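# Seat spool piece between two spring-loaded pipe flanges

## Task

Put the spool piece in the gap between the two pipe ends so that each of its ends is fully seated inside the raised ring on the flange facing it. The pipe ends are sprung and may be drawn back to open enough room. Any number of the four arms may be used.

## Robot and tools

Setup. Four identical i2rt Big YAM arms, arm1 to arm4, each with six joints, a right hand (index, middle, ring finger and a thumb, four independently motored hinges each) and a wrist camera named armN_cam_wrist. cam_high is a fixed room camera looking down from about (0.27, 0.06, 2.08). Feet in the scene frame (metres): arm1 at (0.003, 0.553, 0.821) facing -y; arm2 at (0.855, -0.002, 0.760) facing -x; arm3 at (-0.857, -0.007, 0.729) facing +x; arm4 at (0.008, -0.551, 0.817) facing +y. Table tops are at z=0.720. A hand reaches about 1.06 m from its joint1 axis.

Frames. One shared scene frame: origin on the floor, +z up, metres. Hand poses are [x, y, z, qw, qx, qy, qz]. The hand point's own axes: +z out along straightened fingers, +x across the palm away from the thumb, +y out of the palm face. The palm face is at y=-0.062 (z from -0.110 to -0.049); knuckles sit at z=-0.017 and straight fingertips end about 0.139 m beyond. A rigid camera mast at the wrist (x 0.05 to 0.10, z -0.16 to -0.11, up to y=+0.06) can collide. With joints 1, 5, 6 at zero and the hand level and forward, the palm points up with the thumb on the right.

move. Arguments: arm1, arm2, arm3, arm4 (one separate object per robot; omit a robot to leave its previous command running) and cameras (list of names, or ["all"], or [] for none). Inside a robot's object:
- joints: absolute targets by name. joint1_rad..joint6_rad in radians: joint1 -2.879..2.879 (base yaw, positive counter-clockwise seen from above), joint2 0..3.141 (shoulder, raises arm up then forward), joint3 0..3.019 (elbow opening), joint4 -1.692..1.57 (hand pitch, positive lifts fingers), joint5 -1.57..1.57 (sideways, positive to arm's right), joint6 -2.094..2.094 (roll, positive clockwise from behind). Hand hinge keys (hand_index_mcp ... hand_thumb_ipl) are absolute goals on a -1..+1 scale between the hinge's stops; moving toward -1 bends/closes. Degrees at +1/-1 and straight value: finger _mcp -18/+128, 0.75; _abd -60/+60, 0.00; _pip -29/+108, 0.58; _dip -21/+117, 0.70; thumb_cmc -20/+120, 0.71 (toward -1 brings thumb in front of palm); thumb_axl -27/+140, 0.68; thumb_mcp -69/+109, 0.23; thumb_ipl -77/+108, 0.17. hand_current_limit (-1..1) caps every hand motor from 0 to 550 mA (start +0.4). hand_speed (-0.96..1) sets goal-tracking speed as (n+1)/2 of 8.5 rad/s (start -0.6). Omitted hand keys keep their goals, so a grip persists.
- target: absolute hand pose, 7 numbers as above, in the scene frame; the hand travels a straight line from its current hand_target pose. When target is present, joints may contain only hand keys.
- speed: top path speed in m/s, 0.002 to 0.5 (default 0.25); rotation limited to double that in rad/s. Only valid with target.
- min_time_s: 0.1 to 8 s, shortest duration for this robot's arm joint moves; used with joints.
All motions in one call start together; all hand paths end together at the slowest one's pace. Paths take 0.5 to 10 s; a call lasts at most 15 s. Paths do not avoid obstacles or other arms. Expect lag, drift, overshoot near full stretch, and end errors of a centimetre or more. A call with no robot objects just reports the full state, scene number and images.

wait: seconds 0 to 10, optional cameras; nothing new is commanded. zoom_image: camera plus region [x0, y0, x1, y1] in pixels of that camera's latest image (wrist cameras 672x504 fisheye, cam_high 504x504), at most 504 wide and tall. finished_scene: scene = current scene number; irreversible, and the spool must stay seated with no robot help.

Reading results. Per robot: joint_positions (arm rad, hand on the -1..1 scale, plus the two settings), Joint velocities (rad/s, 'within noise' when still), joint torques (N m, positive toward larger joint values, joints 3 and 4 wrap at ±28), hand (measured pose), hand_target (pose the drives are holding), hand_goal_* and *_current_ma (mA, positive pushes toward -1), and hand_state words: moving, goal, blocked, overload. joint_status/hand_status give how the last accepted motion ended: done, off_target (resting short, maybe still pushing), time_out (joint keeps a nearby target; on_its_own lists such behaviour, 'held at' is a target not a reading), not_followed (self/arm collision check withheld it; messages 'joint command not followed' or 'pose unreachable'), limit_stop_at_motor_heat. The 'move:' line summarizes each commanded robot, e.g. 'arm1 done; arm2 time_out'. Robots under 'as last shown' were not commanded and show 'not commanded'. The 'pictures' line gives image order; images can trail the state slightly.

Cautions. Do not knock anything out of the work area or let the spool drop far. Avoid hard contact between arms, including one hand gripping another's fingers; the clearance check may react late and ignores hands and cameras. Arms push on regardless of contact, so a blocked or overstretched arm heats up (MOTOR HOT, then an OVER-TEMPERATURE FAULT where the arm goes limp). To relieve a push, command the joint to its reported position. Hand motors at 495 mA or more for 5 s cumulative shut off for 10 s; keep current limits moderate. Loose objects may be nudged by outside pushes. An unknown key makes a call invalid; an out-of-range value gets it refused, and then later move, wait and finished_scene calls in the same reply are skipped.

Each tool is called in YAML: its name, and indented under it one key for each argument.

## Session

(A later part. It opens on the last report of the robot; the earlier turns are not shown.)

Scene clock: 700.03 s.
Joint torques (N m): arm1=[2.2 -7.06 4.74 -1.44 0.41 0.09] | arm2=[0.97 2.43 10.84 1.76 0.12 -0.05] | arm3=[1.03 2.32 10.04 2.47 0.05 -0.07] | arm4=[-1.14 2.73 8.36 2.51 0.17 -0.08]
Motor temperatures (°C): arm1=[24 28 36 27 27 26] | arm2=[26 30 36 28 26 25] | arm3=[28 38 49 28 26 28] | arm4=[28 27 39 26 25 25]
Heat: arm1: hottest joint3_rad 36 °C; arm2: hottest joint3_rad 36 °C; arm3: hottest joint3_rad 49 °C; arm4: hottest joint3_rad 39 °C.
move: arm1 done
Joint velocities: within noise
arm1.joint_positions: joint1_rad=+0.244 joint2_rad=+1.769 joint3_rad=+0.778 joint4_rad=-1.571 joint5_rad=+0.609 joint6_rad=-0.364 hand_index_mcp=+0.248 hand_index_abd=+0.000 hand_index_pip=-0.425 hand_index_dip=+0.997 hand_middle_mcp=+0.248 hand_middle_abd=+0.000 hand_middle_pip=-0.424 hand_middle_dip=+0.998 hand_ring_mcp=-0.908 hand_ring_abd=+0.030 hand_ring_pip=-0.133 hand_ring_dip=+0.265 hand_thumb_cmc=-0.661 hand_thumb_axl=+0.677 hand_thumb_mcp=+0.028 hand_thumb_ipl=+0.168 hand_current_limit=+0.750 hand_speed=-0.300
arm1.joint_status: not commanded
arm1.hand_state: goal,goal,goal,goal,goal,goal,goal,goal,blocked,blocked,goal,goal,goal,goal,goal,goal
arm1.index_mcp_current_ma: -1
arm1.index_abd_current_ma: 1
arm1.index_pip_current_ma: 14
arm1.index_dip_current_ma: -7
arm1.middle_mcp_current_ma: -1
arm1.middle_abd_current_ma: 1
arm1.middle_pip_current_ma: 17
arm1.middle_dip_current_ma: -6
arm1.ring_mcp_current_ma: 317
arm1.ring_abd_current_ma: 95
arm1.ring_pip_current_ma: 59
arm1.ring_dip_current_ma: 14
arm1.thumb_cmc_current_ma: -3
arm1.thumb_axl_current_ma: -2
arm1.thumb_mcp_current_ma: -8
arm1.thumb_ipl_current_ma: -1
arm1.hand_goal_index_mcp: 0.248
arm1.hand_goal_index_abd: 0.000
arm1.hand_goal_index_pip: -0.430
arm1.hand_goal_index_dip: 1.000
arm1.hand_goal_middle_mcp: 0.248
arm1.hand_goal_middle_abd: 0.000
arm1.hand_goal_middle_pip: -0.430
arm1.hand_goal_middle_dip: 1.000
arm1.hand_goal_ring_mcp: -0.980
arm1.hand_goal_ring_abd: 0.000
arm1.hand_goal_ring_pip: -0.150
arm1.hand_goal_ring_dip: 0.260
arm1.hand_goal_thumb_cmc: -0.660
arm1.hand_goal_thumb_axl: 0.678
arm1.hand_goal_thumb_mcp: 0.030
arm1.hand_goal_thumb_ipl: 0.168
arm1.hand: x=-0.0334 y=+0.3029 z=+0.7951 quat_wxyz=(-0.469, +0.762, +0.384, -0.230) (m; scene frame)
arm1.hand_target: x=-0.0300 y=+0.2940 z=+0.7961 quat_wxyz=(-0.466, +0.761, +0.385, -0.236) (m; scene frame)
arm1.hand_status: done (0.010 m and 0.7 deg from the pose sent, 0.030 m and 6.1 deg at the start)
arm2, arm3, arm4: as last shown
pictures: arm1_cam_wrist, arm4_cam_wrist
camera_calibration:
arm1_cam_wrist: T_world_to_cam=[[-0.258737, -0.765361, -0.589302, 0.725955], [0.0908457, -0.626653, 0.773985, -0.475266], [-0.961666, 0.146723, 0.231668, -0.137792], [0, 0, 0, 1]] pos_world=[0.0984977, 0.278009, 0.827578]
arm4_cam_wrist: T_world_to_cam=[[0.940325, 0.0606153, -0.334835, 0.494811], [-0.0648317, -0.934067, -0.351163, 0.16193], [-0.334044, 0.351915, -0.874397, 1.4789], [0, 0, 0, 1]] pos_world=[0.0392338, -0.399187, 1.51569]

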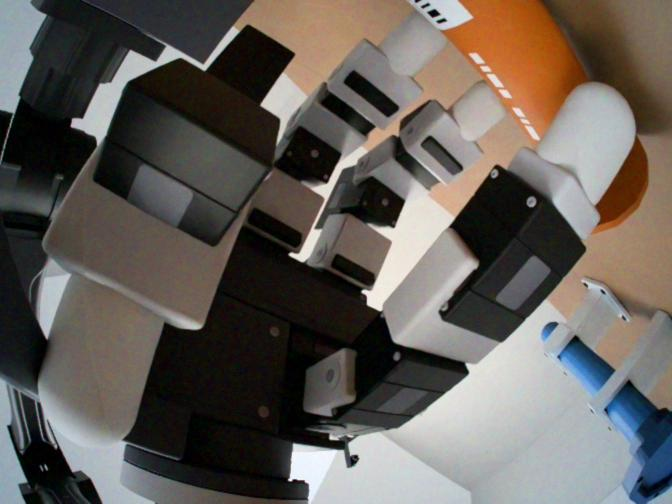

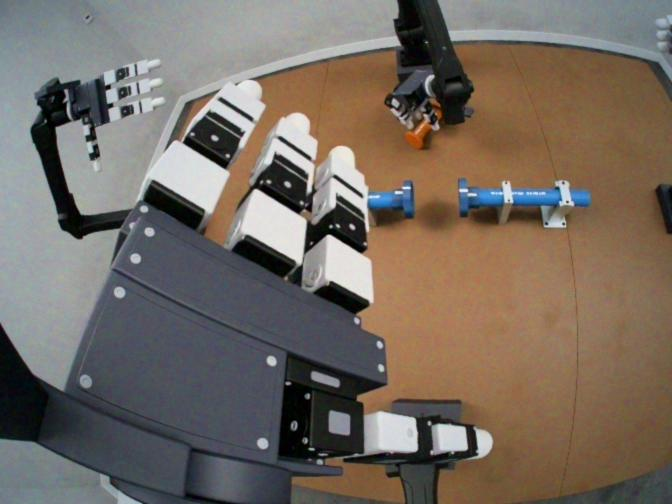

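move:
  arm1: {"joints": {"hand_speed": -0.7, "hand_index_mcp": 0.17, "hand_middle_mcp": 0.17, "hand_thumb_mcp": -0.06}}
  cameras: ["arm1_cam_wrist", "arm4_cam_wrist"]

zoom_image:
  camera: "arm4_cam_wrist"
  region: [370, 70, 460, 160]

zoom_image:
  camera: "arm1_cam_wrist"
  region: [380, 0, 672, 230]

Scene clock: 712.23 s.
Joint torques (N m): arm1=[2.2 -7.06 4.72 -1.43 0.4 0.09] | arm2=[0.91 2.26 10.67 1.88 0.12 -0.06] | arm3=[1.08 2.37 10.09 2.52 0.06 -0.07] | arm4=[-0.79 3.37 8.12 2.56 0.22 -0.12]
Motor temperatures (°C): arm1=[24 28 35 27 27 26] | arm2=[26 30 36 28 26 25] | arm3=[28 37 49 28 26 28] | arm4=[28 27 39 26 25 25]
Heat: arm1: hottest joint3_rad 35 °C; arm2: hottest joint3_rad 36 °C; arm3: hottest joint3_rad 49 °C; arm4: hottest joint3_rad 39 °C.
move: arm1 done
Joint velocities: within noise
arm1.joint_positions: joint1_rad=+0.244 joint2_rad=+1.769 joint3_rad=+0.778 joint4_rad=-1.571 joint5_rad=+0.609 joint6_rad=-0.364 hand_index_mcp=+0.171 hand_index_abd=+0.000 hand_index_pip=-0.425 hand_index_dip=+0.997 hand_middle_mcp=+0.170 hand_middle_abd=+0.000 hand_middle_pip=-0.424 hand_middle_dip=+0.998 hand_ring_mcp=-0.908 hand_ring_abd=+0.030 hand_ring_pip=-0.133 hand_ring_dip=+0.265 hand_thumb_cmc=-0.661 hand_thumb_axl=+0.677 hand_thumb_mcp=-0.058 hand_thumb_ipl=+0.168 hand_current_limit=+0.750 hand_speed=-0.700
arm1.joint_status: all done
arm1.hand_state: goal,goal,goal,goal,goal,goal,goal,goal,blocked,blocked,goal,goal,goal,goal,goal,goal
arm1.index_mcp_current_ma: 1
arm1.index_abd_current_ma: 1
arm1.index_pip_current_ma: 14
arm1.index_dip_current_ma: -7
arm1.middle_mcp_current_ma: 1
arm1.middle_abd_current_ma: 1
arm1.middle_pip_current_ma: 17
arm1.middle_dip_current_ma: -6
arm1.ring_mcp_current_ma: 317
arm1.ring_abd_current_ma: 95
arm1.ring_pip_current_ma: 59
arm1.ring_dip_current_ma: 14
arm1.thumb_cmc_current_ma: -3
arm1.thumb_axl_current_ma: -2
arm1.thumb_mcp_current_ma: 8
arm1.thumb_ipl_current_ma: -1
arm1.hand_goal_index_mcp: 0.170
arm1.hand_goal_index_abd: 0.000
arm1.hand_goal_index_pip: -0.430
arm1.hand_goal_index_dip: 1.000
arm1.hand_goal_middle_mcp: 0.170
arm1.hand_goal_middle_abd: 0.000
arm1.hand_goal_middle_pip: -0.430
arm1.hand_goal_middle_dip: 1.000
arm1.hand_goal_ring_mcp: -0.980
arm1.hand_goal_ring_abd: 0.000
arm1.hand_goal_ring_pip: -0.150
arm1.hand_goal_ring_dip: 0.260
arm1.hand_goal_thumb_cmc: -0.660
arm1.hand_goal_thumb_axl: 0.678
arm1.hand_goal_thumb_mcp: -0.060
arm1.hand_goal_thumb_ipl: 0.168
arm1.hand: x=-0.0334 y=+0.3029 z=+0.7951 quat_wxyz=(-0.469, +0.762, +0.384, -0.230) (m; scene frame)
arm1.hand_target: x=-0.0300 y=+0.2940 z=+0.7961 quat_wxyz=(-0.466, +0.761, +0.385, -0.236) (m; scene frame)
arm1.hand_status: not commanded
arm2, arm3, arm4: as last shown
pictures: arm1_cam_wrist, arm4_cam_wrist
camera_calibration:
arm1_cam_wrist: T_world_to_cam=[[-0.259023, -0.765446, -0.589066, 0.725736], [0.0908043, -0.626478, 0.774132, -0.475495], [-0.961593, 0.147028, 0.231778, -0.13796], [0, 0, 0, 1]] pos_world=[0.0984974, 0.277909, 0.827578]
arm4_cam_wrist: T_world_to_cam=[[0.940325, 0.0606153, -0.334835, 0.494811], [-0.0648317, -0.934067, -0.351163, 0.16193], [-0.334044, 0.351915, -0.874397, 1.4789], [0, 0, 0, 1]] pos_world=[0.0392338, -0.399187, 1.51569]

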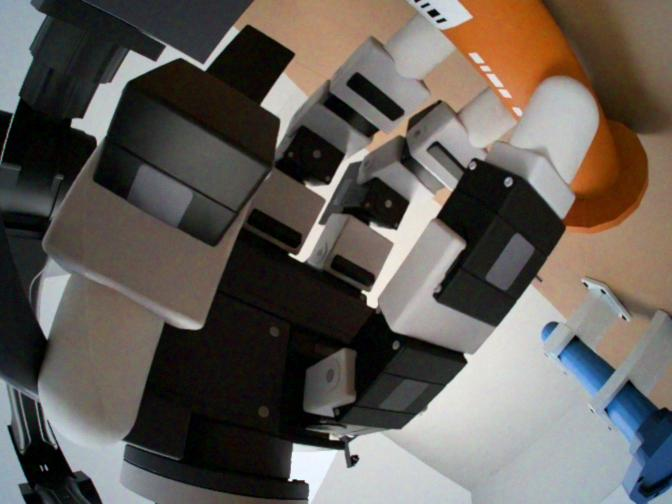

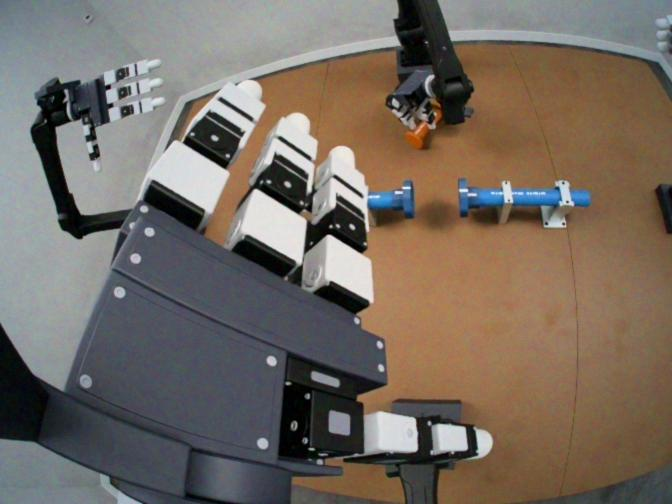

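Scaled by 5.600 from the camera's 672x504 image, which has a finer 960x720 frame.

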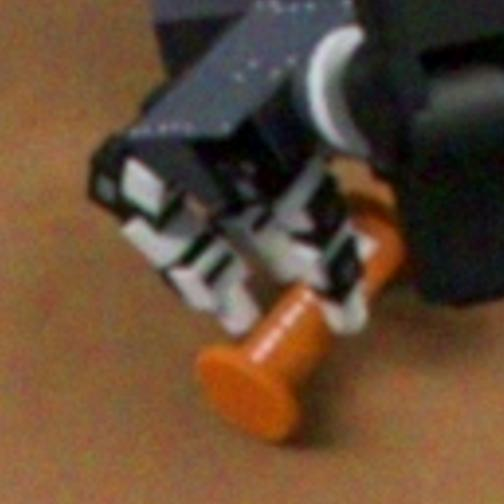

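Scaled by 1.726 from the camera's 672x504 image, which has a finer 960x720 frame.

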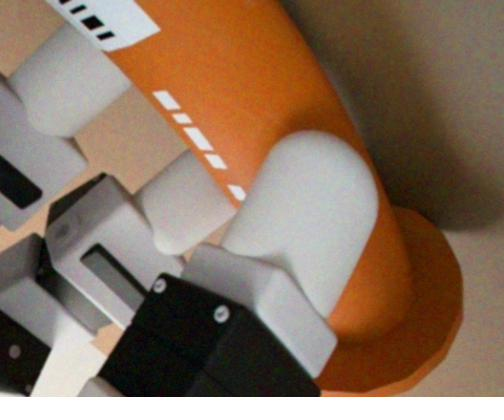

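move:
  arm1: {"joints": {"hand_index_mcp": 0.09, "hand_middle_mcp": 0.09, "hand_thumb_mcp": -0.12}}
  cameras: ["arm1_cam_wrist", "arm4_cam_wrist"]

zoom_image:
  camera: "arm4_cam_wrist"
  region: [370, 70, 460, 160]

zoom_image:
  camera: "arm1_cam_wrist"
  region: [380, 0, 672, 230]

Scene clock: 724.13 s.
Joint torques (N m): arm1=[2.2 -7.06 4.74 -1.43 0.36 0.09] | arm2=[1.38 2.43 10.76 1.87 0.11 -0.07] | arm3=[0.97 2.32 10.06 2.54 0.06 -0.07] | arm4=[-0.97 3.08 8.39 2.62 0.2 -0.09]
Motor temperatures (°C): arm1=[24 28 35 27 27 26] | arm2=[26 30 36 28 26 25] | arm3=[28 37 49 28 26 28] | arm4=[28 27 39 26 25 25]
Heat: arm1: hottest joint3_rad 35 °C; arm2: hottest joint3_rad 36 °C; arm3: hottest joint3_rad 49 °C; arm4: hottest joint3_rad 39 °C.
move: arm1 off_target
Joint velocities: within noise
arm1.joint_positions: joint1_rad=+0.245 joint2_rad=+1.769 joint3_rad=+0.778 joint4_rad=-1.571 joint5_rad=+0.610 joint6_rad=-0.363 hand_index_mcp=+0.126 hand_index_abd=+0.000 hand_index_pip=-0.420 hand_index_dip=+1.000 hand_middle_mcp=+0.131 hand_middle_abd=+0.000 hand_middle_pip=-0.419 hand_middle_dip=+1.000 hand_ring_mcp=-0.908 hand_ring_abd=+0.030 hand_ring_pip=-0.133 hand_ring_dip=+0.265 hand_thumb_cmc=-0.661 hand_thumb_axl=+0.677 hand_thumb_mcp=-0.092 hand_thumb_ipl=+0.177 hand_current_limit=+0.750 hand_speed=-0.700
arm1.joint_status: hand_index_mcp off_target (ended at +0.126, target +0.090); hand_middle_mcp off_target (ended at +0.131, target +0.090); hand_thumb_mcp off_target (ended at -0.092, target -0.120)
arm1.hand_state: blocked,goal,goal,goal,blocked,goal,goal,goal,blocked,blocked,goal,goal,goal,goal,blocked,goal
arm1.index_mcp_current_ma: 147
arm1.index_abd_current_ma: 1
arm1.index_pip_current_ma: 31
arm1.index_dip_current_ma: 0
arm1.middle_mcp_current_ma: 168
arm1.middle_abd_current_ma: 1
arm1.middle_pip_current_ma: 38
arm1.middle_dip_current_ma: 0
arm1.ring_mcp_current_ma: 317
arm1.ring_abd_current_ma: 95
arm1.ring_pip_current_ma: 59
arm1.ring_dip_current_ma: 14
arm1.thumb_cmc_current_ma: -2
arm1.thumb_axl_current_ma: -2
arm1.thumb_mcp_current_ma: 139
arm1.thumb_ipl_current_ma: 38
arm1.hand_goal_index_mcp: 0.090
arm1.hand_goal_index_abd: 0.000
arm1.hand_goal_index_pip: -0.430
arm1.hand_goal_index_dip: 1.000
arm1.hand_goal_middle_mcp: 0.090
arm1.hand_goal_middle_abd: 0.000
arm1.hand_goal_middle_pip: -0.430
arm1.hand_goal_middle_dip: 1.000
arm1.hand_goal_ring_mcp: -0.980
arm1.hand_goal_ring_abd: 0.000
arm1.hand_goal_ring_pip: -0.150
arm1.hand_goal_ring_dip: 0.260
arm1.hand_goal_thumb_cmc: -0.660
arm1.hand_goal_thumb_axl: 0.678
arm1.hand_goal_thumb_mcp: -0.120
arm1.hand_goal_thumb_ipl: 0.168
arm1.hand: x=-0.0335 y=+0.3027 z=+0.7952 quat_wxyz=(-0.468, +0.762, +0.384, -0.231) (m; scene frame)
arm1.hand_target: x=-0.0300 y=+0.2940 z=+0.7961 quat_wxyz=(-0.466, +0.761, +0.385, -0.236) (m; scene frame)
arm1.hand_status: not commanded
arm2, arm3, arm4: as last shown
pictures: arm1_cam_wrist, arm4_cam_wrist
camera_calibration:
arm1_cam_wrist: T_world_to_cam=[[-0.258618, -0.765992, -0.588535, 0.725483], [0.0921402, -0.626045, 0.774324, -0.475846], [-0.961575, 0.146026, 0.232485, -0.138284], [0, 0, 0, 1]] pos_world=[0.0984971, 0.278006, 0.82758]
arm4_cam_wrist: T_world_to_cam=[[0.940325, 0.0606153, -0.334835, 0.494811], [-0.0648317, -0.934067, -0.351163, 0.16193], [-0.334044, 0.351915, -0.874397, 1.4789], [0, 0, 0, 1]] pos_world=[0.0392338, -0.399187, 1.51569]

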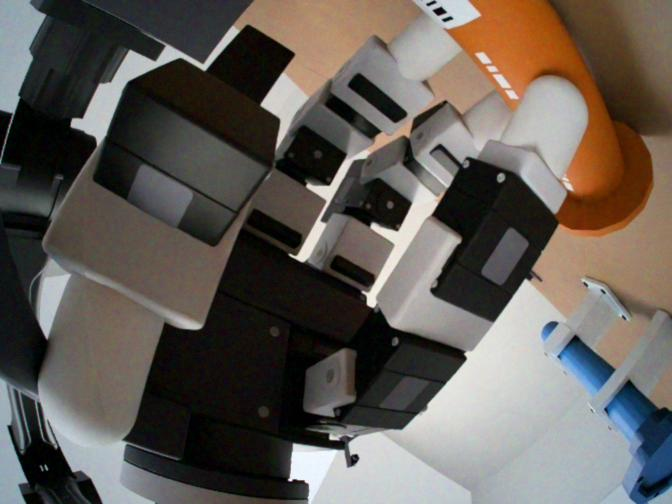

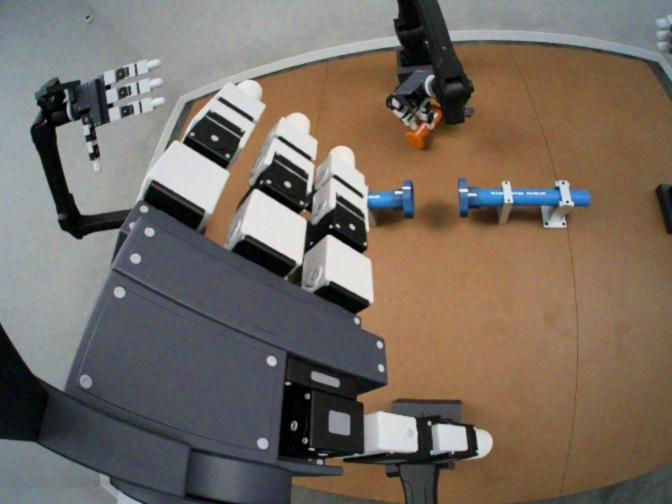

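Scaled by 5.600 from the camera's 672x504 image, which has a finer 960x720 frame.

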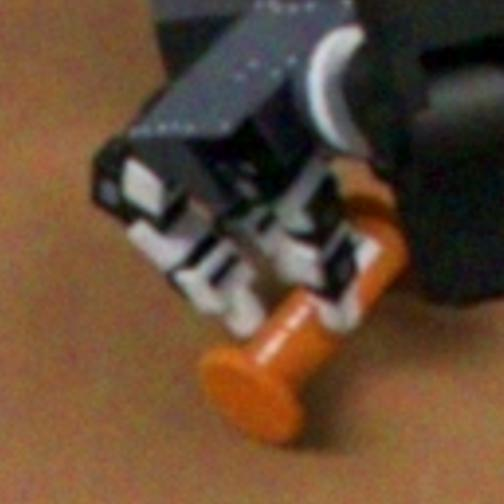

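Scaled by 1.726 from the camera's 672x504 image, which has a finer 960x720 frame.

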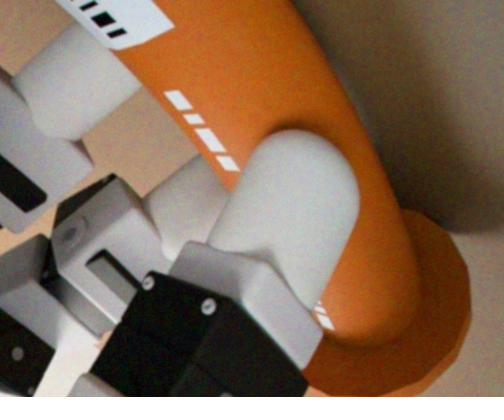

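move:
  arm1: {"joints": {"hand_index_mcp": 0.05, "hand_middle_mcp": 0.055, "hand_thumb_mcp": -0.16, "hand_index_pip": -0.45, "hand_middle_pip": -0.45}}
  cameras: ["arm1_cam_wrist", "arm4_cam_wrist"]

zoom_image:
  camera: "arm4_cam_wrist"
  region: [370, 70, 460, 160]

zoom_image:
  camera: "arm1_cam_wrist"
  region: [380, 0, 672, 230]

Scene clock: 739.80 s.
Joint torques (N m): arm1=[2.2 -7.06 4.74 -1.43 0.35 0.09] | arm2=[0.79 2.37 10.76 1.8 0.12 -0.05] | arm3=[1.2 2.61 9.99 2.58 0.04 -0.08] | arm4=[-1.61 3.6 8.44 2.65 0.21 -0.07]
Motor temperatures (°C): arm1=[24 29 35 27 27 26] | arm2=[26 30 36 28 26 25] | arm3=[28 37 49 28 26 28] | arm4=[28 27 39 26 25 25]
Heat: arm1: hottest joint3_rad 35 °C; arm2: hottest joint3_rad 36 °C; arm3: hottest joint3_rad 49 °C; arm4: hottest joint3_rad 39 °C.
move: arm1 off_target
Joint velocities: within noise
arm1.joint_positions: joint1_rad=+0.245 joint2_rad=+1.769 joint3_rad=+0.778 joint4_rad=-1.571 joint5_rad=+0.610 joint6_rad=-0.363 hand_index_mcp=+0.117 hand_index_abd=+0.000 hand_index_pip=-0.420 hand_index_dip=+1.000 hand_middle_mcp=+0.122 hand_middle_abd=+0.000 hand_middle_pip=-0.419 hand_middle_dip=+1.000 hand_ring_mcp=-0.908 hand_ring_abd=+0.030 hand_ring_pip=-0.133 hand_ring_dip=+0.265 hand_thumb_cmc=-0.660 hand_thumb_axl=+0.677 hand_thumb_mcp=-0.092 hand_thumb_ipl=+0.185 hand_current_limit=+0.750 hand_speed=-0.700
arm1.joint_status: hand_index_mcp off_target (ended at +0.117, target +0.050); hand_index_pip off_target (ended at -0.420, target -0.450); hand_middle_mcp off_target (ended at +0.122, target +0.055); hand_middle_pip off_target (ended at -0.419, target -0.450); hand_thumb_mcp off_target (ended at -0.092, target -0.160)
arm1.hand_state: blocked,goal,blocked,goal,blocked,goal,blocked,goal,blocked,blocked,goal,goal,goal,goal,blocked,goal
arm1.index_mcp_current_ma: 295
arm1.index_abd_current_ma: 1
arm1.index_pip_current_ma: 110
arm1.index_dip_current_ma: 0
arm1.middle_mcp_current_ma: 287
arm1.middle_abd_current_ma: 1
arm1.middle_pip_current_ma: 117
arm1.middle_dip_current_ma: 0
arm1.ring_mcp_current_ma: 317
arm1.ring_abd_current_ma: 95
arm1.ring_pip_current_ma: 59
arm1.ring_dip_current_ma: 14
arm1.thumb_cmc_current_ma: -1
arm1.thumb_axl_current_ma: -2
arm1.thumb_mcp_current_ma: 373
arm1.thumb_ipl_current_ma: 80
arm1.hand_goal_index_mcp: 0.050
arm1.hand_goal_index_abd: 0.000
arm1.hand_goal_index_pip: -0.450
arm1.hand_goal_index_dip: 1.000
arm1.hand_goal_middle_mcp: 0.056
arm1.hand_goal_middle_abd: 0.000
arm1.hand_goal_middle_pip: -0.450
arm1.hand_goal_middle_dip: 1.000
arm1.hand_goal_ring_mcp: -0.980
arm1.hand_goal_ring_abd: 0.000
arm1.hand_goal_ring_pip: -0.150
arm1.hand_goal_ring_dip: 0.260
arm1.hand_goal_thumb_cmc: -0.660
arm1.hand_goal_thumb_axl: 0.678
arm1.hand_goal_thumb_mcp: -0.160
arm1.hand_goal_thumb_ipl: 0.168
arm1.hand: x=-0.0335 y=+0.3027 z=+0.7952 quat_wxyz=(-0.468, +0.762, +0.384, -0.231) (m; scene frame)
arm1.hand_target: x=-0.0299 y=+0.2940 z=+0.7961 quat_wxyz=(-0.466, +0.761, +0.385, -0.236) (m; scene frame)
arm1.hand_status: not commanded
arm2.joint_positions: joint1_rad=-0.390 joint2_rad=+0.631 joint3_rad=+1.389 joint4_rad=-1.305 joint5_rad=-0.099 joint6_rad=+1.040 hand_index_mcp=+0.755 hand_index_abd=+0.000 hand_index_pip=+0.577 hand_index_dip=+0.696 hand_middle_mcp=+0.755 hand_middle_abd=+0.000 hand_middle_pip=+0.577 hand_middle_dip=+0.696 hand_ring_mcp=+0.755 hand_ring_abd=+0.000 hand_ring_pip=+0.577 hand_ring_dip=+0.696 hand_thumb_cmc=+0.715 hand_thumb_axl=+0.677 hand_thumb_mcp=+0.226 hand_thumb_ipl=+0.168 hand_current_limit=+0.400 hand_speed=-0.600
arm2.joint_status: not commanded
arm2.hand_state: goal,goal,goal,goal,goal,goal,goal,goal,goal,goal,goal,goal,goal,goal,goal,goal
arm2.index_mcp_current_ma: 0
arm2.index_abd_current_ma: 0
arm2.index_pip_current_ma: 0
arm2.index_dip_current_ma: 0
arm2.middle_mcp_current_ma: 0
arm2.middle_abd_current_ma: 0
arm2.middle_pip_current_ma: 0
arm2.middle_dip_current_ma: 0
arm2.ring_mcp_current_ma: 0
arm2.ring_abd_current_ma: 0
arm2.ring_pip_current_ma: 0
arm2.ring_dip_current_ma: 0
arm2.thumb_cmc_current_ma: 0
arm2.thumb_axl_current_ma: 0
arm2.thumb_mcp_current_ma: 0
arm2.thumb_ipl_current_ma: 0
arm2.hand_goal_index_mcp: 0.754
arm2.hand_goal_index_abd: 0.000
arm2.hand_goal_index_pip: 0.576
arm2.hand_goal_index_dip: 0.696
arm2.hand_goal_middle_mcp: 0.754
arm2.hand_goal_middle_abd: 0.000
arm2.hand_goal_middle_pip: 0.576
arm2.hand_goal_middle_dip: 0.696
arm2.hand_goal_ring_mcp: 0.754
arm2.hand_goal_ring_abd: 0.000
arm2.hand_goal_ring_pip: 0.576
arm2.hand_goal_ring_dip: 0.696
arm2.hand_goal_thumb_cmc: 0.714
arm2.hand_goal_thumb_axl: 0.678
arm2.hand_goal_thumb_mcp: 0.226
arm2.hand_goal_thumb_ipl: 0.168
arm2.hand: x=+0.6376 y=+0.1611 z=+1.3188 quat_wxyz=(-0.457, -0.083, +0.867, +0.181) (m; scene frame)
arm2.hand_target: x=+0.6402 y=+0.1600 z=+1.3329 quat_wxyz=(-0.469, -0.084, +0.859, +0.188) (m; scene frame)
arm2.hand_status: not commanded
arm3.joint_positions: joint1_rad=+0.420 joint2_rad=+0.631 joint3_rad=+1.461 joint4_rad=-1.243 joint5_rad=+0.108 joint6_rad=+1.053 hand_index_mcp=+0.755 hand_index_abd=+0.000 hand_index_pip=+0.577 hand_index_dip=+0.696 hand_middle_mcp=+0.756 hand_middle_abd=+0.000 hand_middle_pip=+0.577 hand_middle_dip=+0.696 hand_ring_mcp=+0.755 hand_ring_abd=+0.000 hand_ring_pip=+0.577 hand_ring_dip=+0.696 hand_thumb_cmc=+0.716 hand_thumb_axl=+0.677 hand_thumb_mcp=+0.226 hand_thumb_ipl=+0.168 hand_current_limit=+0.400 hand_speed=-0.600
arm3.joint_status: not commanded
arm3.hand_state: goal,goal,goal,goal,goal,goal,goal,goal,goal,goal,goal,goal,goal,goal,goal,goal
arm3.index_mcp_current_ma: 2
arm3.index_abd_current_ma: 0
arm3.index_pip_current_ma: 1
arm3.index_dip_current_ma: 0
arm3.middle_mcp_current_ma: 3
arm3.middle_abd_current_ma: 0
arm3.middle_pip_current_ma: 1
arm3.middle_dip_current_ma: 0
arm3.ring_mcp_current_ma: 2
arm3.ring_abd_current_ma: 0
arm3.ring_pip_current_ma: 1
arm3.ring_dip_current_ma: 0
arm3.thumb_cmc_current_ma: 3
arm3.thumb_axl_current_ma: -1
arm3.thumb_mcp_current_ma: 0
arm3.thumb_ipl_current_ma: 0
arm3.hand_goal_index_mcp: 0.754
arm3.hand_goal_index_abd: 0.000
arm3.hand_goal_index_pip: 0.576
arm3.hand_goal_index_dip: 0.696
arm3.hand_goal_middle_mcp: 0.754
arm3.hand_goal_middle_abd: 0.000
arm3.hand_goal_middle_pip: 0.576
arm3.hand_goal_middle_dip: 0.696
arm3.hand_goal_ring_mcp: 0.754
arm3.hand_goal_ring_abd: 0.000
arm3.hand_goal_ring_pip: 0.576
arm3.hand_goal_ring_dip: 0.696
arm3.hand_goal_thumb_cmc: 0.714
arm3.hand_goal_thumb_axl: 0.678
arm3.hand_goal_thumb_mcp: 0.226
arm3.hand_goal_thumb_ipl: 0.168
arm3.hand: x=-0.5919 y=-0.0053 z=+1.3434 quat_wxyz=(+0.071, +0.761, +0.350, +0.542) (m; scene frame)
arm3.hand_target: x=-0.5961 y=-0.0072 z=+1.3556 quat_wxyz=(+0.072, +0.754, +0.345, +0.554) (m; scene frame)
arm3.hand_status: not commanded
arm4: as last shown
pictures: arm1_cam_wrist, arm4_cam_wrist
camera_calibration:
arm1_cam_wrist: T_world_to_cam=[[-0.258618, -0.765992, -0.588535, 0.725483], [0.0921402, -0.626045, 0.774324, -0.475846], [-0.961575, 0.146026, 0.232485, -0.138284], [0, 0, 0, 1]] pos_world=[0.0984971, 0.278006, 0.82758]
arm4_cam_wrist: T_world_to_cam=[[0.940325, 0.0606153, -0.334835, 0.494811], [-0.0648317, -0.934067, -0.351163, 0.16193], [-0.334044, 0.351915, -0.874397, 1.4789], [0, 0, 0, 1]] pos_world=[0.0392338, -0.399187, 1.51569]

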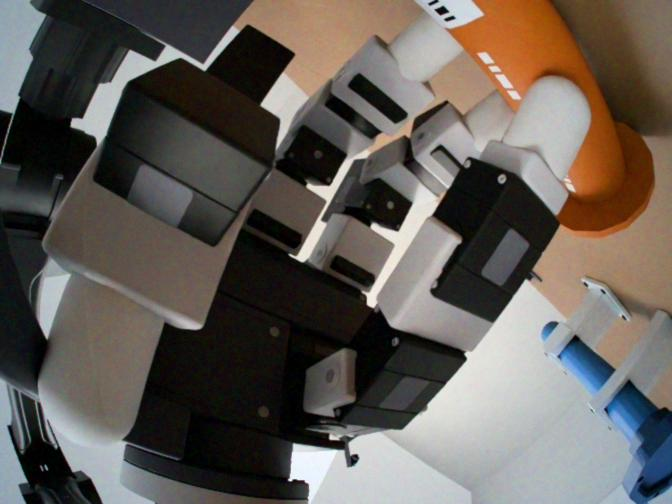

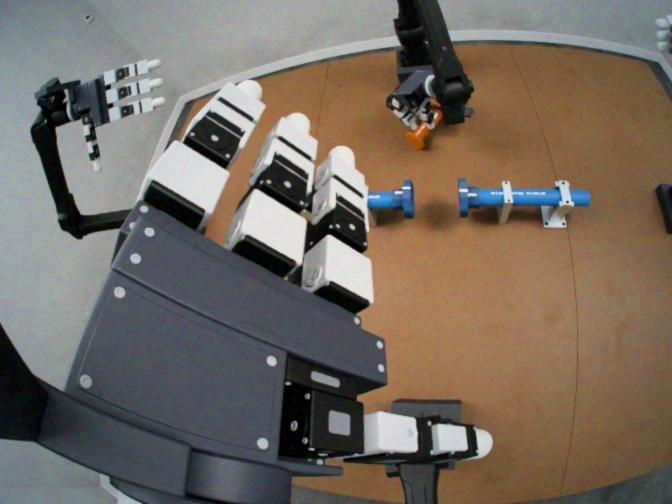

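Scaled by 5.600 from the camera's 672x504 image, which has a finer 960x720 frame.

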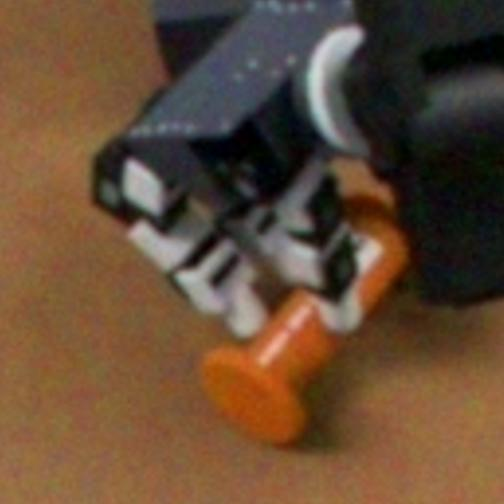

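Scaled by 1.726 from the camera's 672x504 image, which has a finer 960x720 frame.

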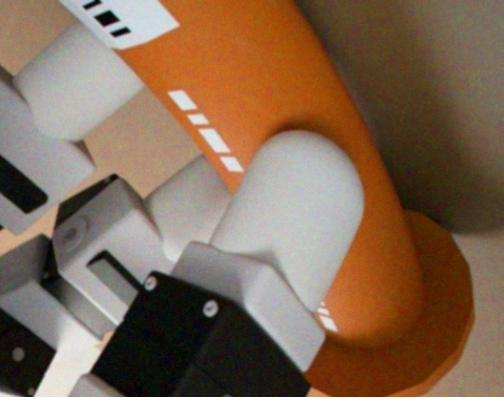

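move:
  arm1: {"target": [-0.030, 0.294, 0.835, 0.4663, -0.7610, -0.3846, 0.2356], "speed": 0.06}
  cameras: ["arm1_cam_wrist", "arm4_cam_wrist"]

zoom_image:
  camera: "arm4_cam_wrist"
  region: [370, 70, 460, 160]

zoom_image:
  camera: "arm1_cam_wrist"
  region: [380, 0, 672, 230]

Scene clock: 746.17 s.
Joint torques (N m): arm1=[2.26 -9.11 5.45 -1.78 0.31 0.08] | arm2=[0.67 2.08 10.76 1.84 0.1 -0.05] | arm3=[1.08 2.32 10.07 2.59 0.05 -0.08] | arm4=[-1.38 3.49 8.2 2.65 0.22 -0.1]
Motor temperatures (°C): arm1=[24 29 34 27 27 26] | arm2=[26 30 36 28 26 25] | arm3=[28 37 49 28 26 28] | arm4=[28 27 39 26 25 25]
Heat: arm1: hottest joint3_rad 34 °C; arm2: hottest joint3_rad 36 °C; arm3: hottest joint3_rad 49 °C; arm4: hottest joint3_rad 39 °C.
move: arm1 off_target
Joint velocities: within noise
arm1.joint_positions: joint1_rad=+0.245 joint2_rad=+1.704 joint3_rad=+0.793 joint4_rad=-1.677 joint5_rad=+0.610 joint6_rad=-0.362 hand_index_mcp=+0.052 hand_index_abd=+0.000 hand_index_pip=-0.444 hand_index_dip=+1.000 hand_middle_mcp=+0.058 hand_middle_abd=+0.000 hand_middle_pip=-0.443 hand_middle_dip=+1.000 hand_ring_mcp=-0.908 hand_ring_abd=+0.030 hand_ring_pip=-0.133 hand_ring_dip=+0.265 hand_thumb_cmc=-0.658 hand_thumb_axl=+0.678 hand_thumb_mcp=-0.156 hand_thumb_ipl=+0.170 hand_current_limit=+0.750 hand_speed=-0.700
arm1.joint_status: not commanded
arm1.hand_state: goal,goal,goal,goal,goal,goal,goal,goal,blocked,blocked,goal,goal,goal,goal,goal,goal
arm1.index_mcp_current_ma: 6
arm1.index_abd_current_ma: 1
arm1.index_pip_current_ma: 18
arm1.index_dip_current_ma: 0
arm1.middle_mcp_current_ma: 5
arm1.middle_abd_current_ma: 1
arm1.middle_pip_current_ma: 22
arm1.middle_dip_current_ma: 0
arm1.ring_mcp_current_ma: 317
arm1.ring_abd_current_ma: 95
arm1.ring_pip_current_ma: 59
arm1.ring_dip_current_ma: 14
arm1.thumb_cmc_current_ma: 4
arm1.thumb_axl_current_ma: -1
arm1.thumb_mcp_current_ma: 14
arm1.thumb_ipl_current_ma: 9
arm1.hand_goal_index_mcp: 0.050
arm1.hand_goal_index_abd: 0.000
arm1.hand_goal_index_pip: -0.450
arm1.hand_goal_index_dip: 1.000
arm1.hand_goal_middle_mcp: 0.056
arm1.hand_goal_middle_abd: 0.000
arm1.hand_goal_middle_pip: -0.450
arm1.hand_goal_middle_dip: 1.000
arm1.hand_goal_ring_mcp: -0.980
arm1.hand_goal_ring_abd: 0.000
arm1.hand_goal_ring_pip: -0.150
arm1.hand_goal_ring_dip: 0.260
arm1.hand_goal_thumb_cmc: -0.660
arm1.hand_goal_thumb_axl: 0.678
arm1.hand_goal_thumb_mcp: -0.160
arm1.hand_goal_thumb_ipl: 0.168
arm1.on_its_own: hand_index_mcp moved -0.065 to your old target +0.050; hand_index_pip moved -0.024 to your old target -0.450; hand_middle_mcp moved -0.064 to your old target +0.055; hand_middle_pip moved -0.024 to your old target -0.450; hand_thumb_mcp moved -0.064 to your old target -0.160
arm1.hand: x=-0.0346 y=+0.3061 z=+0.8251 quat_wxyz=(-0.479, +0.755, +0.385, -0.229) (m; scene frame)
arm1.hand_target: x=-0.0301 y=+0.2943 z=+0.8348 quat_wxyz=(-0.466, +0.761, +0.385, -0.236) (m; scene frame)
arm1.hand_status: off_target (0.016 m and 1.8 deg from the pose sent, 0.041 m and 0.6 deg at the start)
arm2, arm3: as last shown
arm4.joint_positions: joint1_rad=+0.260 joint2_rad=+0.524 joint3_rad=+1.368 joint4_rad=-1.198 joint5_rad=+0.064 joint6_rad=+1.102 hand_index_mcp=+0.755 hand_index_abd=+0.001 hand_index_pip=+0.577 hand_index_dip=+0.696 hand_middle_mcp=+0.755 hand_middle_abd=+0.001 hand_middle_pip=+0.577 hand_middle_dip=+0.696 hand_ring_mcp=+0.756 hand_ring_abd=+0.001 hand_ring_pip=+0.577 hand_ring_dip=+0.696 hand_thumb_cmc=+0.715 hand_thumb_axl=+0.677 hand_thumb_mcp=+0.226 hand_thumb_ipl=+0.168 hand_current_limit=+0.400 hand_speed=-0.600
arm4.joint_status: not commanded
arm4.hand_state: goal,goal,goal,goal,goal,goal,goal,goal,goal,goal,goal,goal,goal,goal,goal,goal
arm4.index_mcp_current_ma: 0
arm4.index_abd_current_ma: 0
arm4.index_pip_current_ma: 0
arm4.index_dip_current_ma: 0
arm4.middle_mcp_current_ma: 0
arm4.middle_abd_current_ma: 0
arm4.middle_pip_current_ma: 0
arm4.middle_dip_current_ma: 0
arm4.ring_mcp_current_ma: 0
arm4.ring_abd_current_ma: 0
arm4.ring_pip_current_ma: 0
arm4.ring_dip_current_ma: 0
arm4.thumb_cmc_current_ma: 0
arm4.thumb_axl_current_ma: 0
arm4.thumb_mcp_current_ma: 0
arm4.thumb_ipl_current_ma: 0
arm4.hand_goal_index_mcp: 0.754
arm4.hand_goal_index_abd: 0.000
arm4.hand_goal_index_pip: 0.576
arm4.hand_goal_index_dip: 0.696
arm4.hand_goal_middle_mcp: 0.754
arm4.hand_goal_middle_abd: 0.000
arm4.hand_goal_middle_pip: 0.576
arm4.hand_goal_middle_dip: 0.696
arm4.hand_goal_ring_mcp: 0.754
arm4.hand_goal_ring_abd: 0.000
arm4.hand_goal_ring_pip: 0.576
arm4.hand_goal_ring_dip: 0.696
arm4.hand_goal_thumb_cmc: 0.714
arm4.hand_goal_thumb_axl: 0.678
arm4.hand_goal_thumb_mcp: 0.226
arm4.hand_goal_thumb_ipl: 0.168
arm4.hand: x=+0.0360 y=-0.3143 z=+1.4136 quat_wxyz=(-0.335, +0.346, +0.746, +0.459) (m; scene frame)
arm4.hand_target: x=+0.0370 y=-0.3183 z=+1.4262 quat_wxyz=(-0.342, +0.343, +0.739, +0.469) (m; scene frame)
arm4.hand_status: not commanded
pictures: arm1_cam_wrist, arm4_cam_wrist
camera_calibration:
arm1_cam_wrist: T_world_to_cam=[[-0.262678, -0.75156, -0.605109, 0.754433], [0.096916, -0.644511, 0.758428, -0.477852], [-0.960004, 0.140578, 0.242137, -0.153014], [0, 0, 0, 1]] pos_world=[0.0975904, 0.280531, 0.855981]
arm4_cam_wrist: T_world_to_cam=[[0.940325, 0.0606153, -0.334835, 0.494811], [-0.0648317, -0.934067, -0.351163, 0.16193], [-0.334044, 0.351915, -0.874397, 1.4789], [0, 0, 0, 1]] pos_world=[0.0392338, -0.399187, 1.51569]

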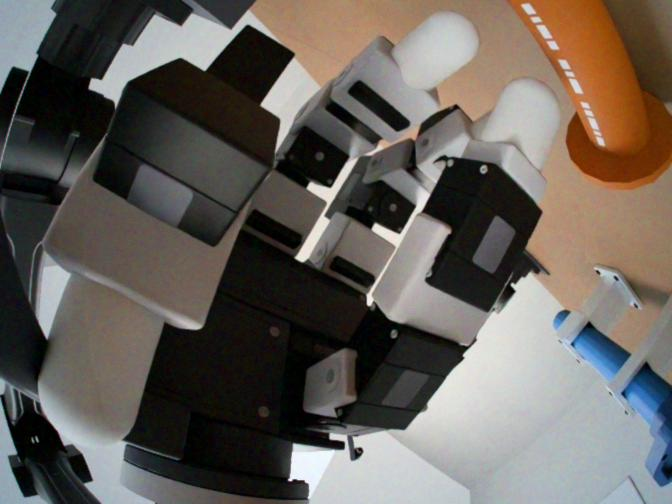

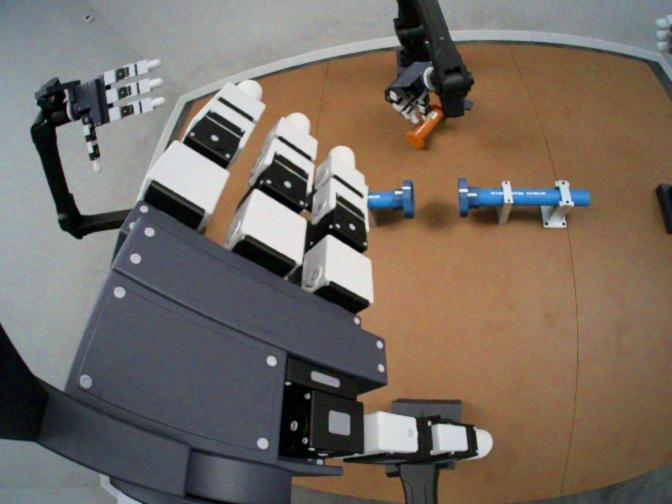

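Scaled by 5.600 from the camera's 672x504 image, which has a finer 960x720 frame.

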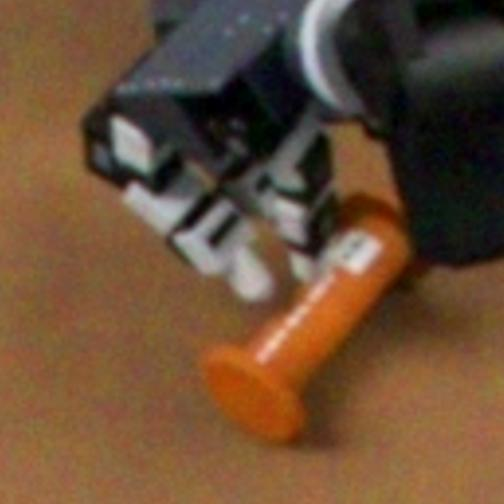

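Scaled by 1.726 from the camera's 672x504 image, which has a finer 960x720 frame.

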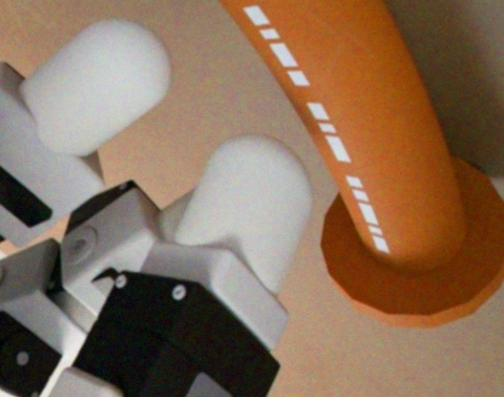

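move:
  arm1: {"joints": {"hand_speed": -0.3, "hand_index_mcp": 0.247, "hand_middle_mcp": 0.247, "hand_index_pip": -0.431, "hand_middle_pip": -0.431, "hand_thumb_mcp": 0.03}}

move:
  arm1: {"target": [-0.0255, 0.2905, 0.785, 0.4663, -0.7610, -0.3846, 0.2356], "speed": 0.06}
  cameras: ["arm1_cam_wrist", "arm4_cam_wrist"]

zoom_image:
  camera: "arm1_cam_wrist"
  region: [380, 0, 672, 230]

Scene clock: 786.77 s.
Joint torques (N m): arm1=[2.2 -9.05 5.44 -1.8 0.32 0.08] | arm2=[0.32 2.37 10.8 1.88 0.13 -0.06] | arm3=[1.14 2.37 10.06 2.54 0.06 -0.08] | arm4=[-0.79 3.02 8.43 2.69 0.2 -0.08]
Motor temperatures (°C): arm1=[24 29 34 27 27 26] | arm2=[26 30 36 28 26 25] | arm3=[28 37 49 28 26 28] | arm4=[28 27 39 26 25 25]
Heat: arm1: hottest joint3_rad 34 °C; arm2: hottest joint3_rad 36 °C; arm3: hottest joint3_rad 49 °C; arm4: hottest joint3_rad 39 °C.
move: arm1 done
Joint velocities: within noise
arm1.joint_positions: joint1_rad=+0.245 joint2_rad=+1.704 joint3_rad=+0.793 joint4_rad=-1.678 joint5_rad=+0.610 joint6_rad=-0.362 hand_index_mcp=+0.240 hand_index_abd=+0.000 hand_index_pip=-0.431 hand_index_dip=+1.000 hand_middle_mcp=+0.240 hand_middle_abd=+0.000 hand_middle_pip=-0.431 hand_middle_dip=+1.000 hand_ring_mcp=-0.908 hand_ring_abd=+0.030 hand_ring_pip=-0.133 hand_ring_dip=+0.265 hand_thumb_cmc=-0.658 hand_thumb_axl=+0.678 hand_thumb_mcp=+0.027 hand_thumb_ipl=+0.170 hand_current_limit=+0.750 hand_speed=-0.300
arm1.joint_status: all done
arm1.hand_state: goal,goal,goal,goal,goal,goal,goal,goal,blocked,blocked,goal,goal,goal,goal,goal,goal
arm1.index_mcp_current_ma: -28
arm1.index_abd_current_ma: 1
arm1.index_pip_current_ma: -1
arm1.index_dip_current_ma: 0
arm1.middle_mcp_current_ma: -27
arm1.middle_abd_current_ma: 1
arm1.middle_pip_current_ma: -2
arm1.middle_dip_current_ma: 0
arm1.ring_mcp_current_ma: 317
arm1.ring_abd_current_ma: 95
arm1.ring_pip_current_ma: 59
arm1.ring_dip_current_ma: 14
arm1.thumb_cmc_current_ma: 4
arm1.thumb_axl_current_ma: -1
arm1.thumb_mcp_current_ma: -13
arm1.thumb_ipl_current_ma: 7
arm1.hand_goal_index_mcp: 0.248
arm1.hand_goal_index_abd: 0.000
arm1.hand_goal_index_pip: -0.430
arm1.hand_goal_index_dip: 1.000
arm1.hand_goal_middle_mcp: 0.248
arm1.hand_goal_middle_abd: 0.000
arm1.hand_goal_middle_pip: -0.430
arm1.hand_goal_middle_dip: 1.000
arm1.hand_goal_ring_mcp: -0.980
arm1.hand_goal_ring_abd: 0.000
arm1.hand_goal_ring_pip: -0.150
arm1.hand_goal_ring_dip: 0.260
arm1.hand_goal_thumb_cmc: -0.660
arm1.hand_goal_thumb_axl: 0.678
arm1.hand_goal_thumb_mcp: 0.030
arm1.hand_goal_thumb_ipl: 0.168
arm1.hand: x=-0.0345 y=+0.3062 z=+0.8252 quat_wxyz=(-0.479, +0.755, +0.385, -0.229) (m; scene frame)
arm1.hand_target: x=-0.0301 y=+0.2943 z=+0.8348 quat_wxyz=(-0.466, +0.761, +0.385, -0.236) (m; scene frame)
arm1.hand_status: not commanded
arm2, arm3, arm4: as last shown
pictures: none

Scene clock: 788.20 s.
Joint torques (N m): arm1=[2.26 -7.3 4.21 -0.69 0.18 0.09] | arm2=[0.5 2.2 10.73 1.77 0.1 -0.1] | arm3=[1.32 2.32 10.11 2.45 0.05 -0.07] | arm4=[-1.32 3.37 8.2 2.59 0.24 -0.01]
Motor temperatures (°C): arm1=[24 29 34 27 27 26] | arm2=[26 30 36 28 26 25] | arm3=[28 37 49 28 26 28] | arm4=[28 27 39 26 25 25]
Heat: arm1: hottest joint3_rad 34 °C; arm2: hottest joint3_rad 36 °C; arm3: hottest joint3_rad 49 °C; arm4: hottest joint3_rad 39 °C.
move: arm1 off_target
Joint velocities: within noise
arm1.joint_positions: joint1_rad=+0.255 joint2_rad=+1.806 joint3_rad=+0.793 joint4_rad=-1.569 joint5_rad=+0.604 joint6_rad=-0.356 hand_index_mcp=+0.240 hand_index_abd=+0.000 hand_index_pip=-0.431 hand_index_dip=+1.000 hand_middle_mcp=+0.240 hand_middle_abd=+0.000 hand_middle_pip=-0.431 hand_middle_dip=+1.000 hand_ring_mcp=-0.908 hand_ring_abd=+0.030 hand_ring_pip=-0.133 hand_ring_dip=+0.265 hand_thumb_cmc=-0.658 hand_thumb_axl=+0.678 hand_thumb_mcp=+0.027 hand_thumb_ipl=+0.170 hand_current_limit=+0.750 hand_speed=-0.300
arm1.joint_status: not commanded
arm1.hand_state: goal,goal,goal,goal,goal,goal,goal,goal,blocked,blocked,goal,goal,goal,goal,goal,goal
arm1.index_mcp_current_ma: -28
arm1.index_abd_current_ma: 1
arm1.index_pip_current_ma: -1
arm1.index_dip_current_ma: 0
arm1.middle_mcp_current_ma: -27
arm1.middle_abd_current_ma: 1
arm1.middle_pip_current_ma: -2
arm1.middle_dip_current_ma: 0
arm1.ring_mcp_current_ma: 317
arm1.ring_abd_current_ma: 95
arm1.ring_pip_current_ma: 59
arm1.ring_dip_current_ma: 14
arm1.thumb_cmc_current_ma: 4
arm1.thumb_axl_current_ma: -1
arm1.thumb_mcp_current_ma: -13
arm1.thumb_ipl_current_ma: 7
arm1.hand_goal_index_mcp: 0.248
arm1.hand_goal_index_abd: 0.000
arm1.hand_goal_index_pip: -0.430
arm1.hand_goal_index_dip: 1.000
arm1.hand_goal_middle_mcp: 0.248
arm1.hand_goal_middle_abd: 0.000
arm1.hand_goal_middle_pip: -0.430
arm1.hand_goal_middle_dip: 1.000
arm1.hand_goal_ring_mcp: -0.980
arm1.hand_goal_ring_abd: 0.000
arm1.hand_goal_ring_pip: -0.150
arm1.hand_goal_ring_dip: 0.260
arm1.hand_goal_thumb_cmc: -0.660
arm1.hand_goal_thumb_axl: 0.678
arm1.hand_goal_thumb_mcp: 0.030
arm1.hand_goal_thumb_ipl: 0.168
arm1.hand: x=-0.0300 y=+0.3002 z=+0.7878 quat_wxyz=(-0.475, +0.757, +0.385, -0.231) (m; scene frame)
arm1.hand_target: x=-0.0255 y=+0.2906 z=+0.7852 quat_wxyz=(-0.466, +0.761, +0.385, -0.236) (m; scene frame)
arm1.hand_status: off_target (0.011 m and 1.2 deg from the pose sent, 0.044 m and 1.8 deg at the start)
arm2, arm3, arm4: as last shown
pictures: arm1_cam_wrist, arm4_cam_wrist
camera_calibration:
arm1_cam_wrist: T_world_to_cam=[[-0.259687, -0.758053, -0.598263, 0.725329], [0.098208, -0.637035, 0.764553, -0.46096], [-0.960686, 0.13979, 0.239877, -0.136814], [0, 0, 0, 1]] pos_world=[0.102193, 0.275315, 0.819184]
arm4_cam_wrist: T_world_to_cam=[[0.940325, 0.0606153, -0.334835, 0.494811], [-0.0648317, -0.934067, -0.351163, 0.16193], [-0.334044, 0.351915, -0.874397, 1.4789], [0, 0, 0, 1]] pos_world=[0.0392338, -0.399187, 1.51569]

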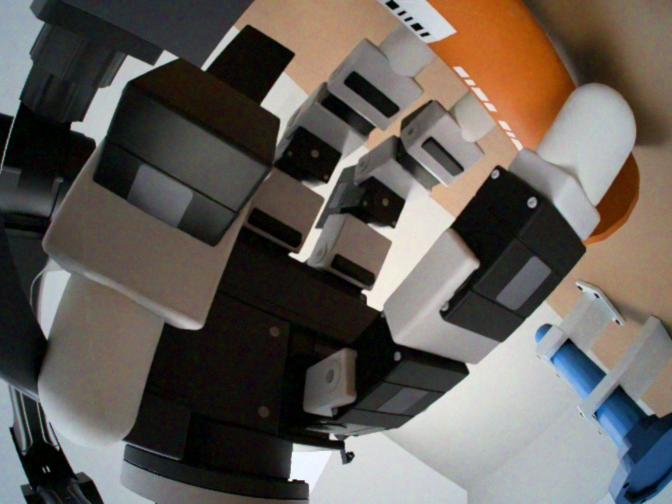

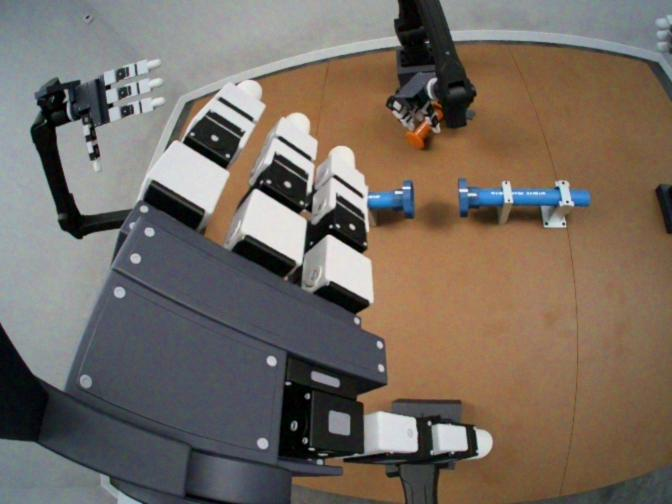

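Scaled by 1.726 from the camera's 672x504 image, which has a finer 960x720 frame.

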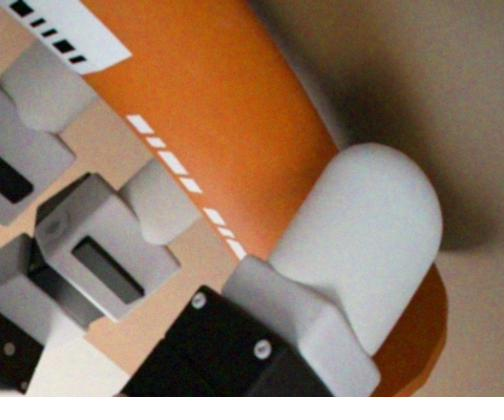

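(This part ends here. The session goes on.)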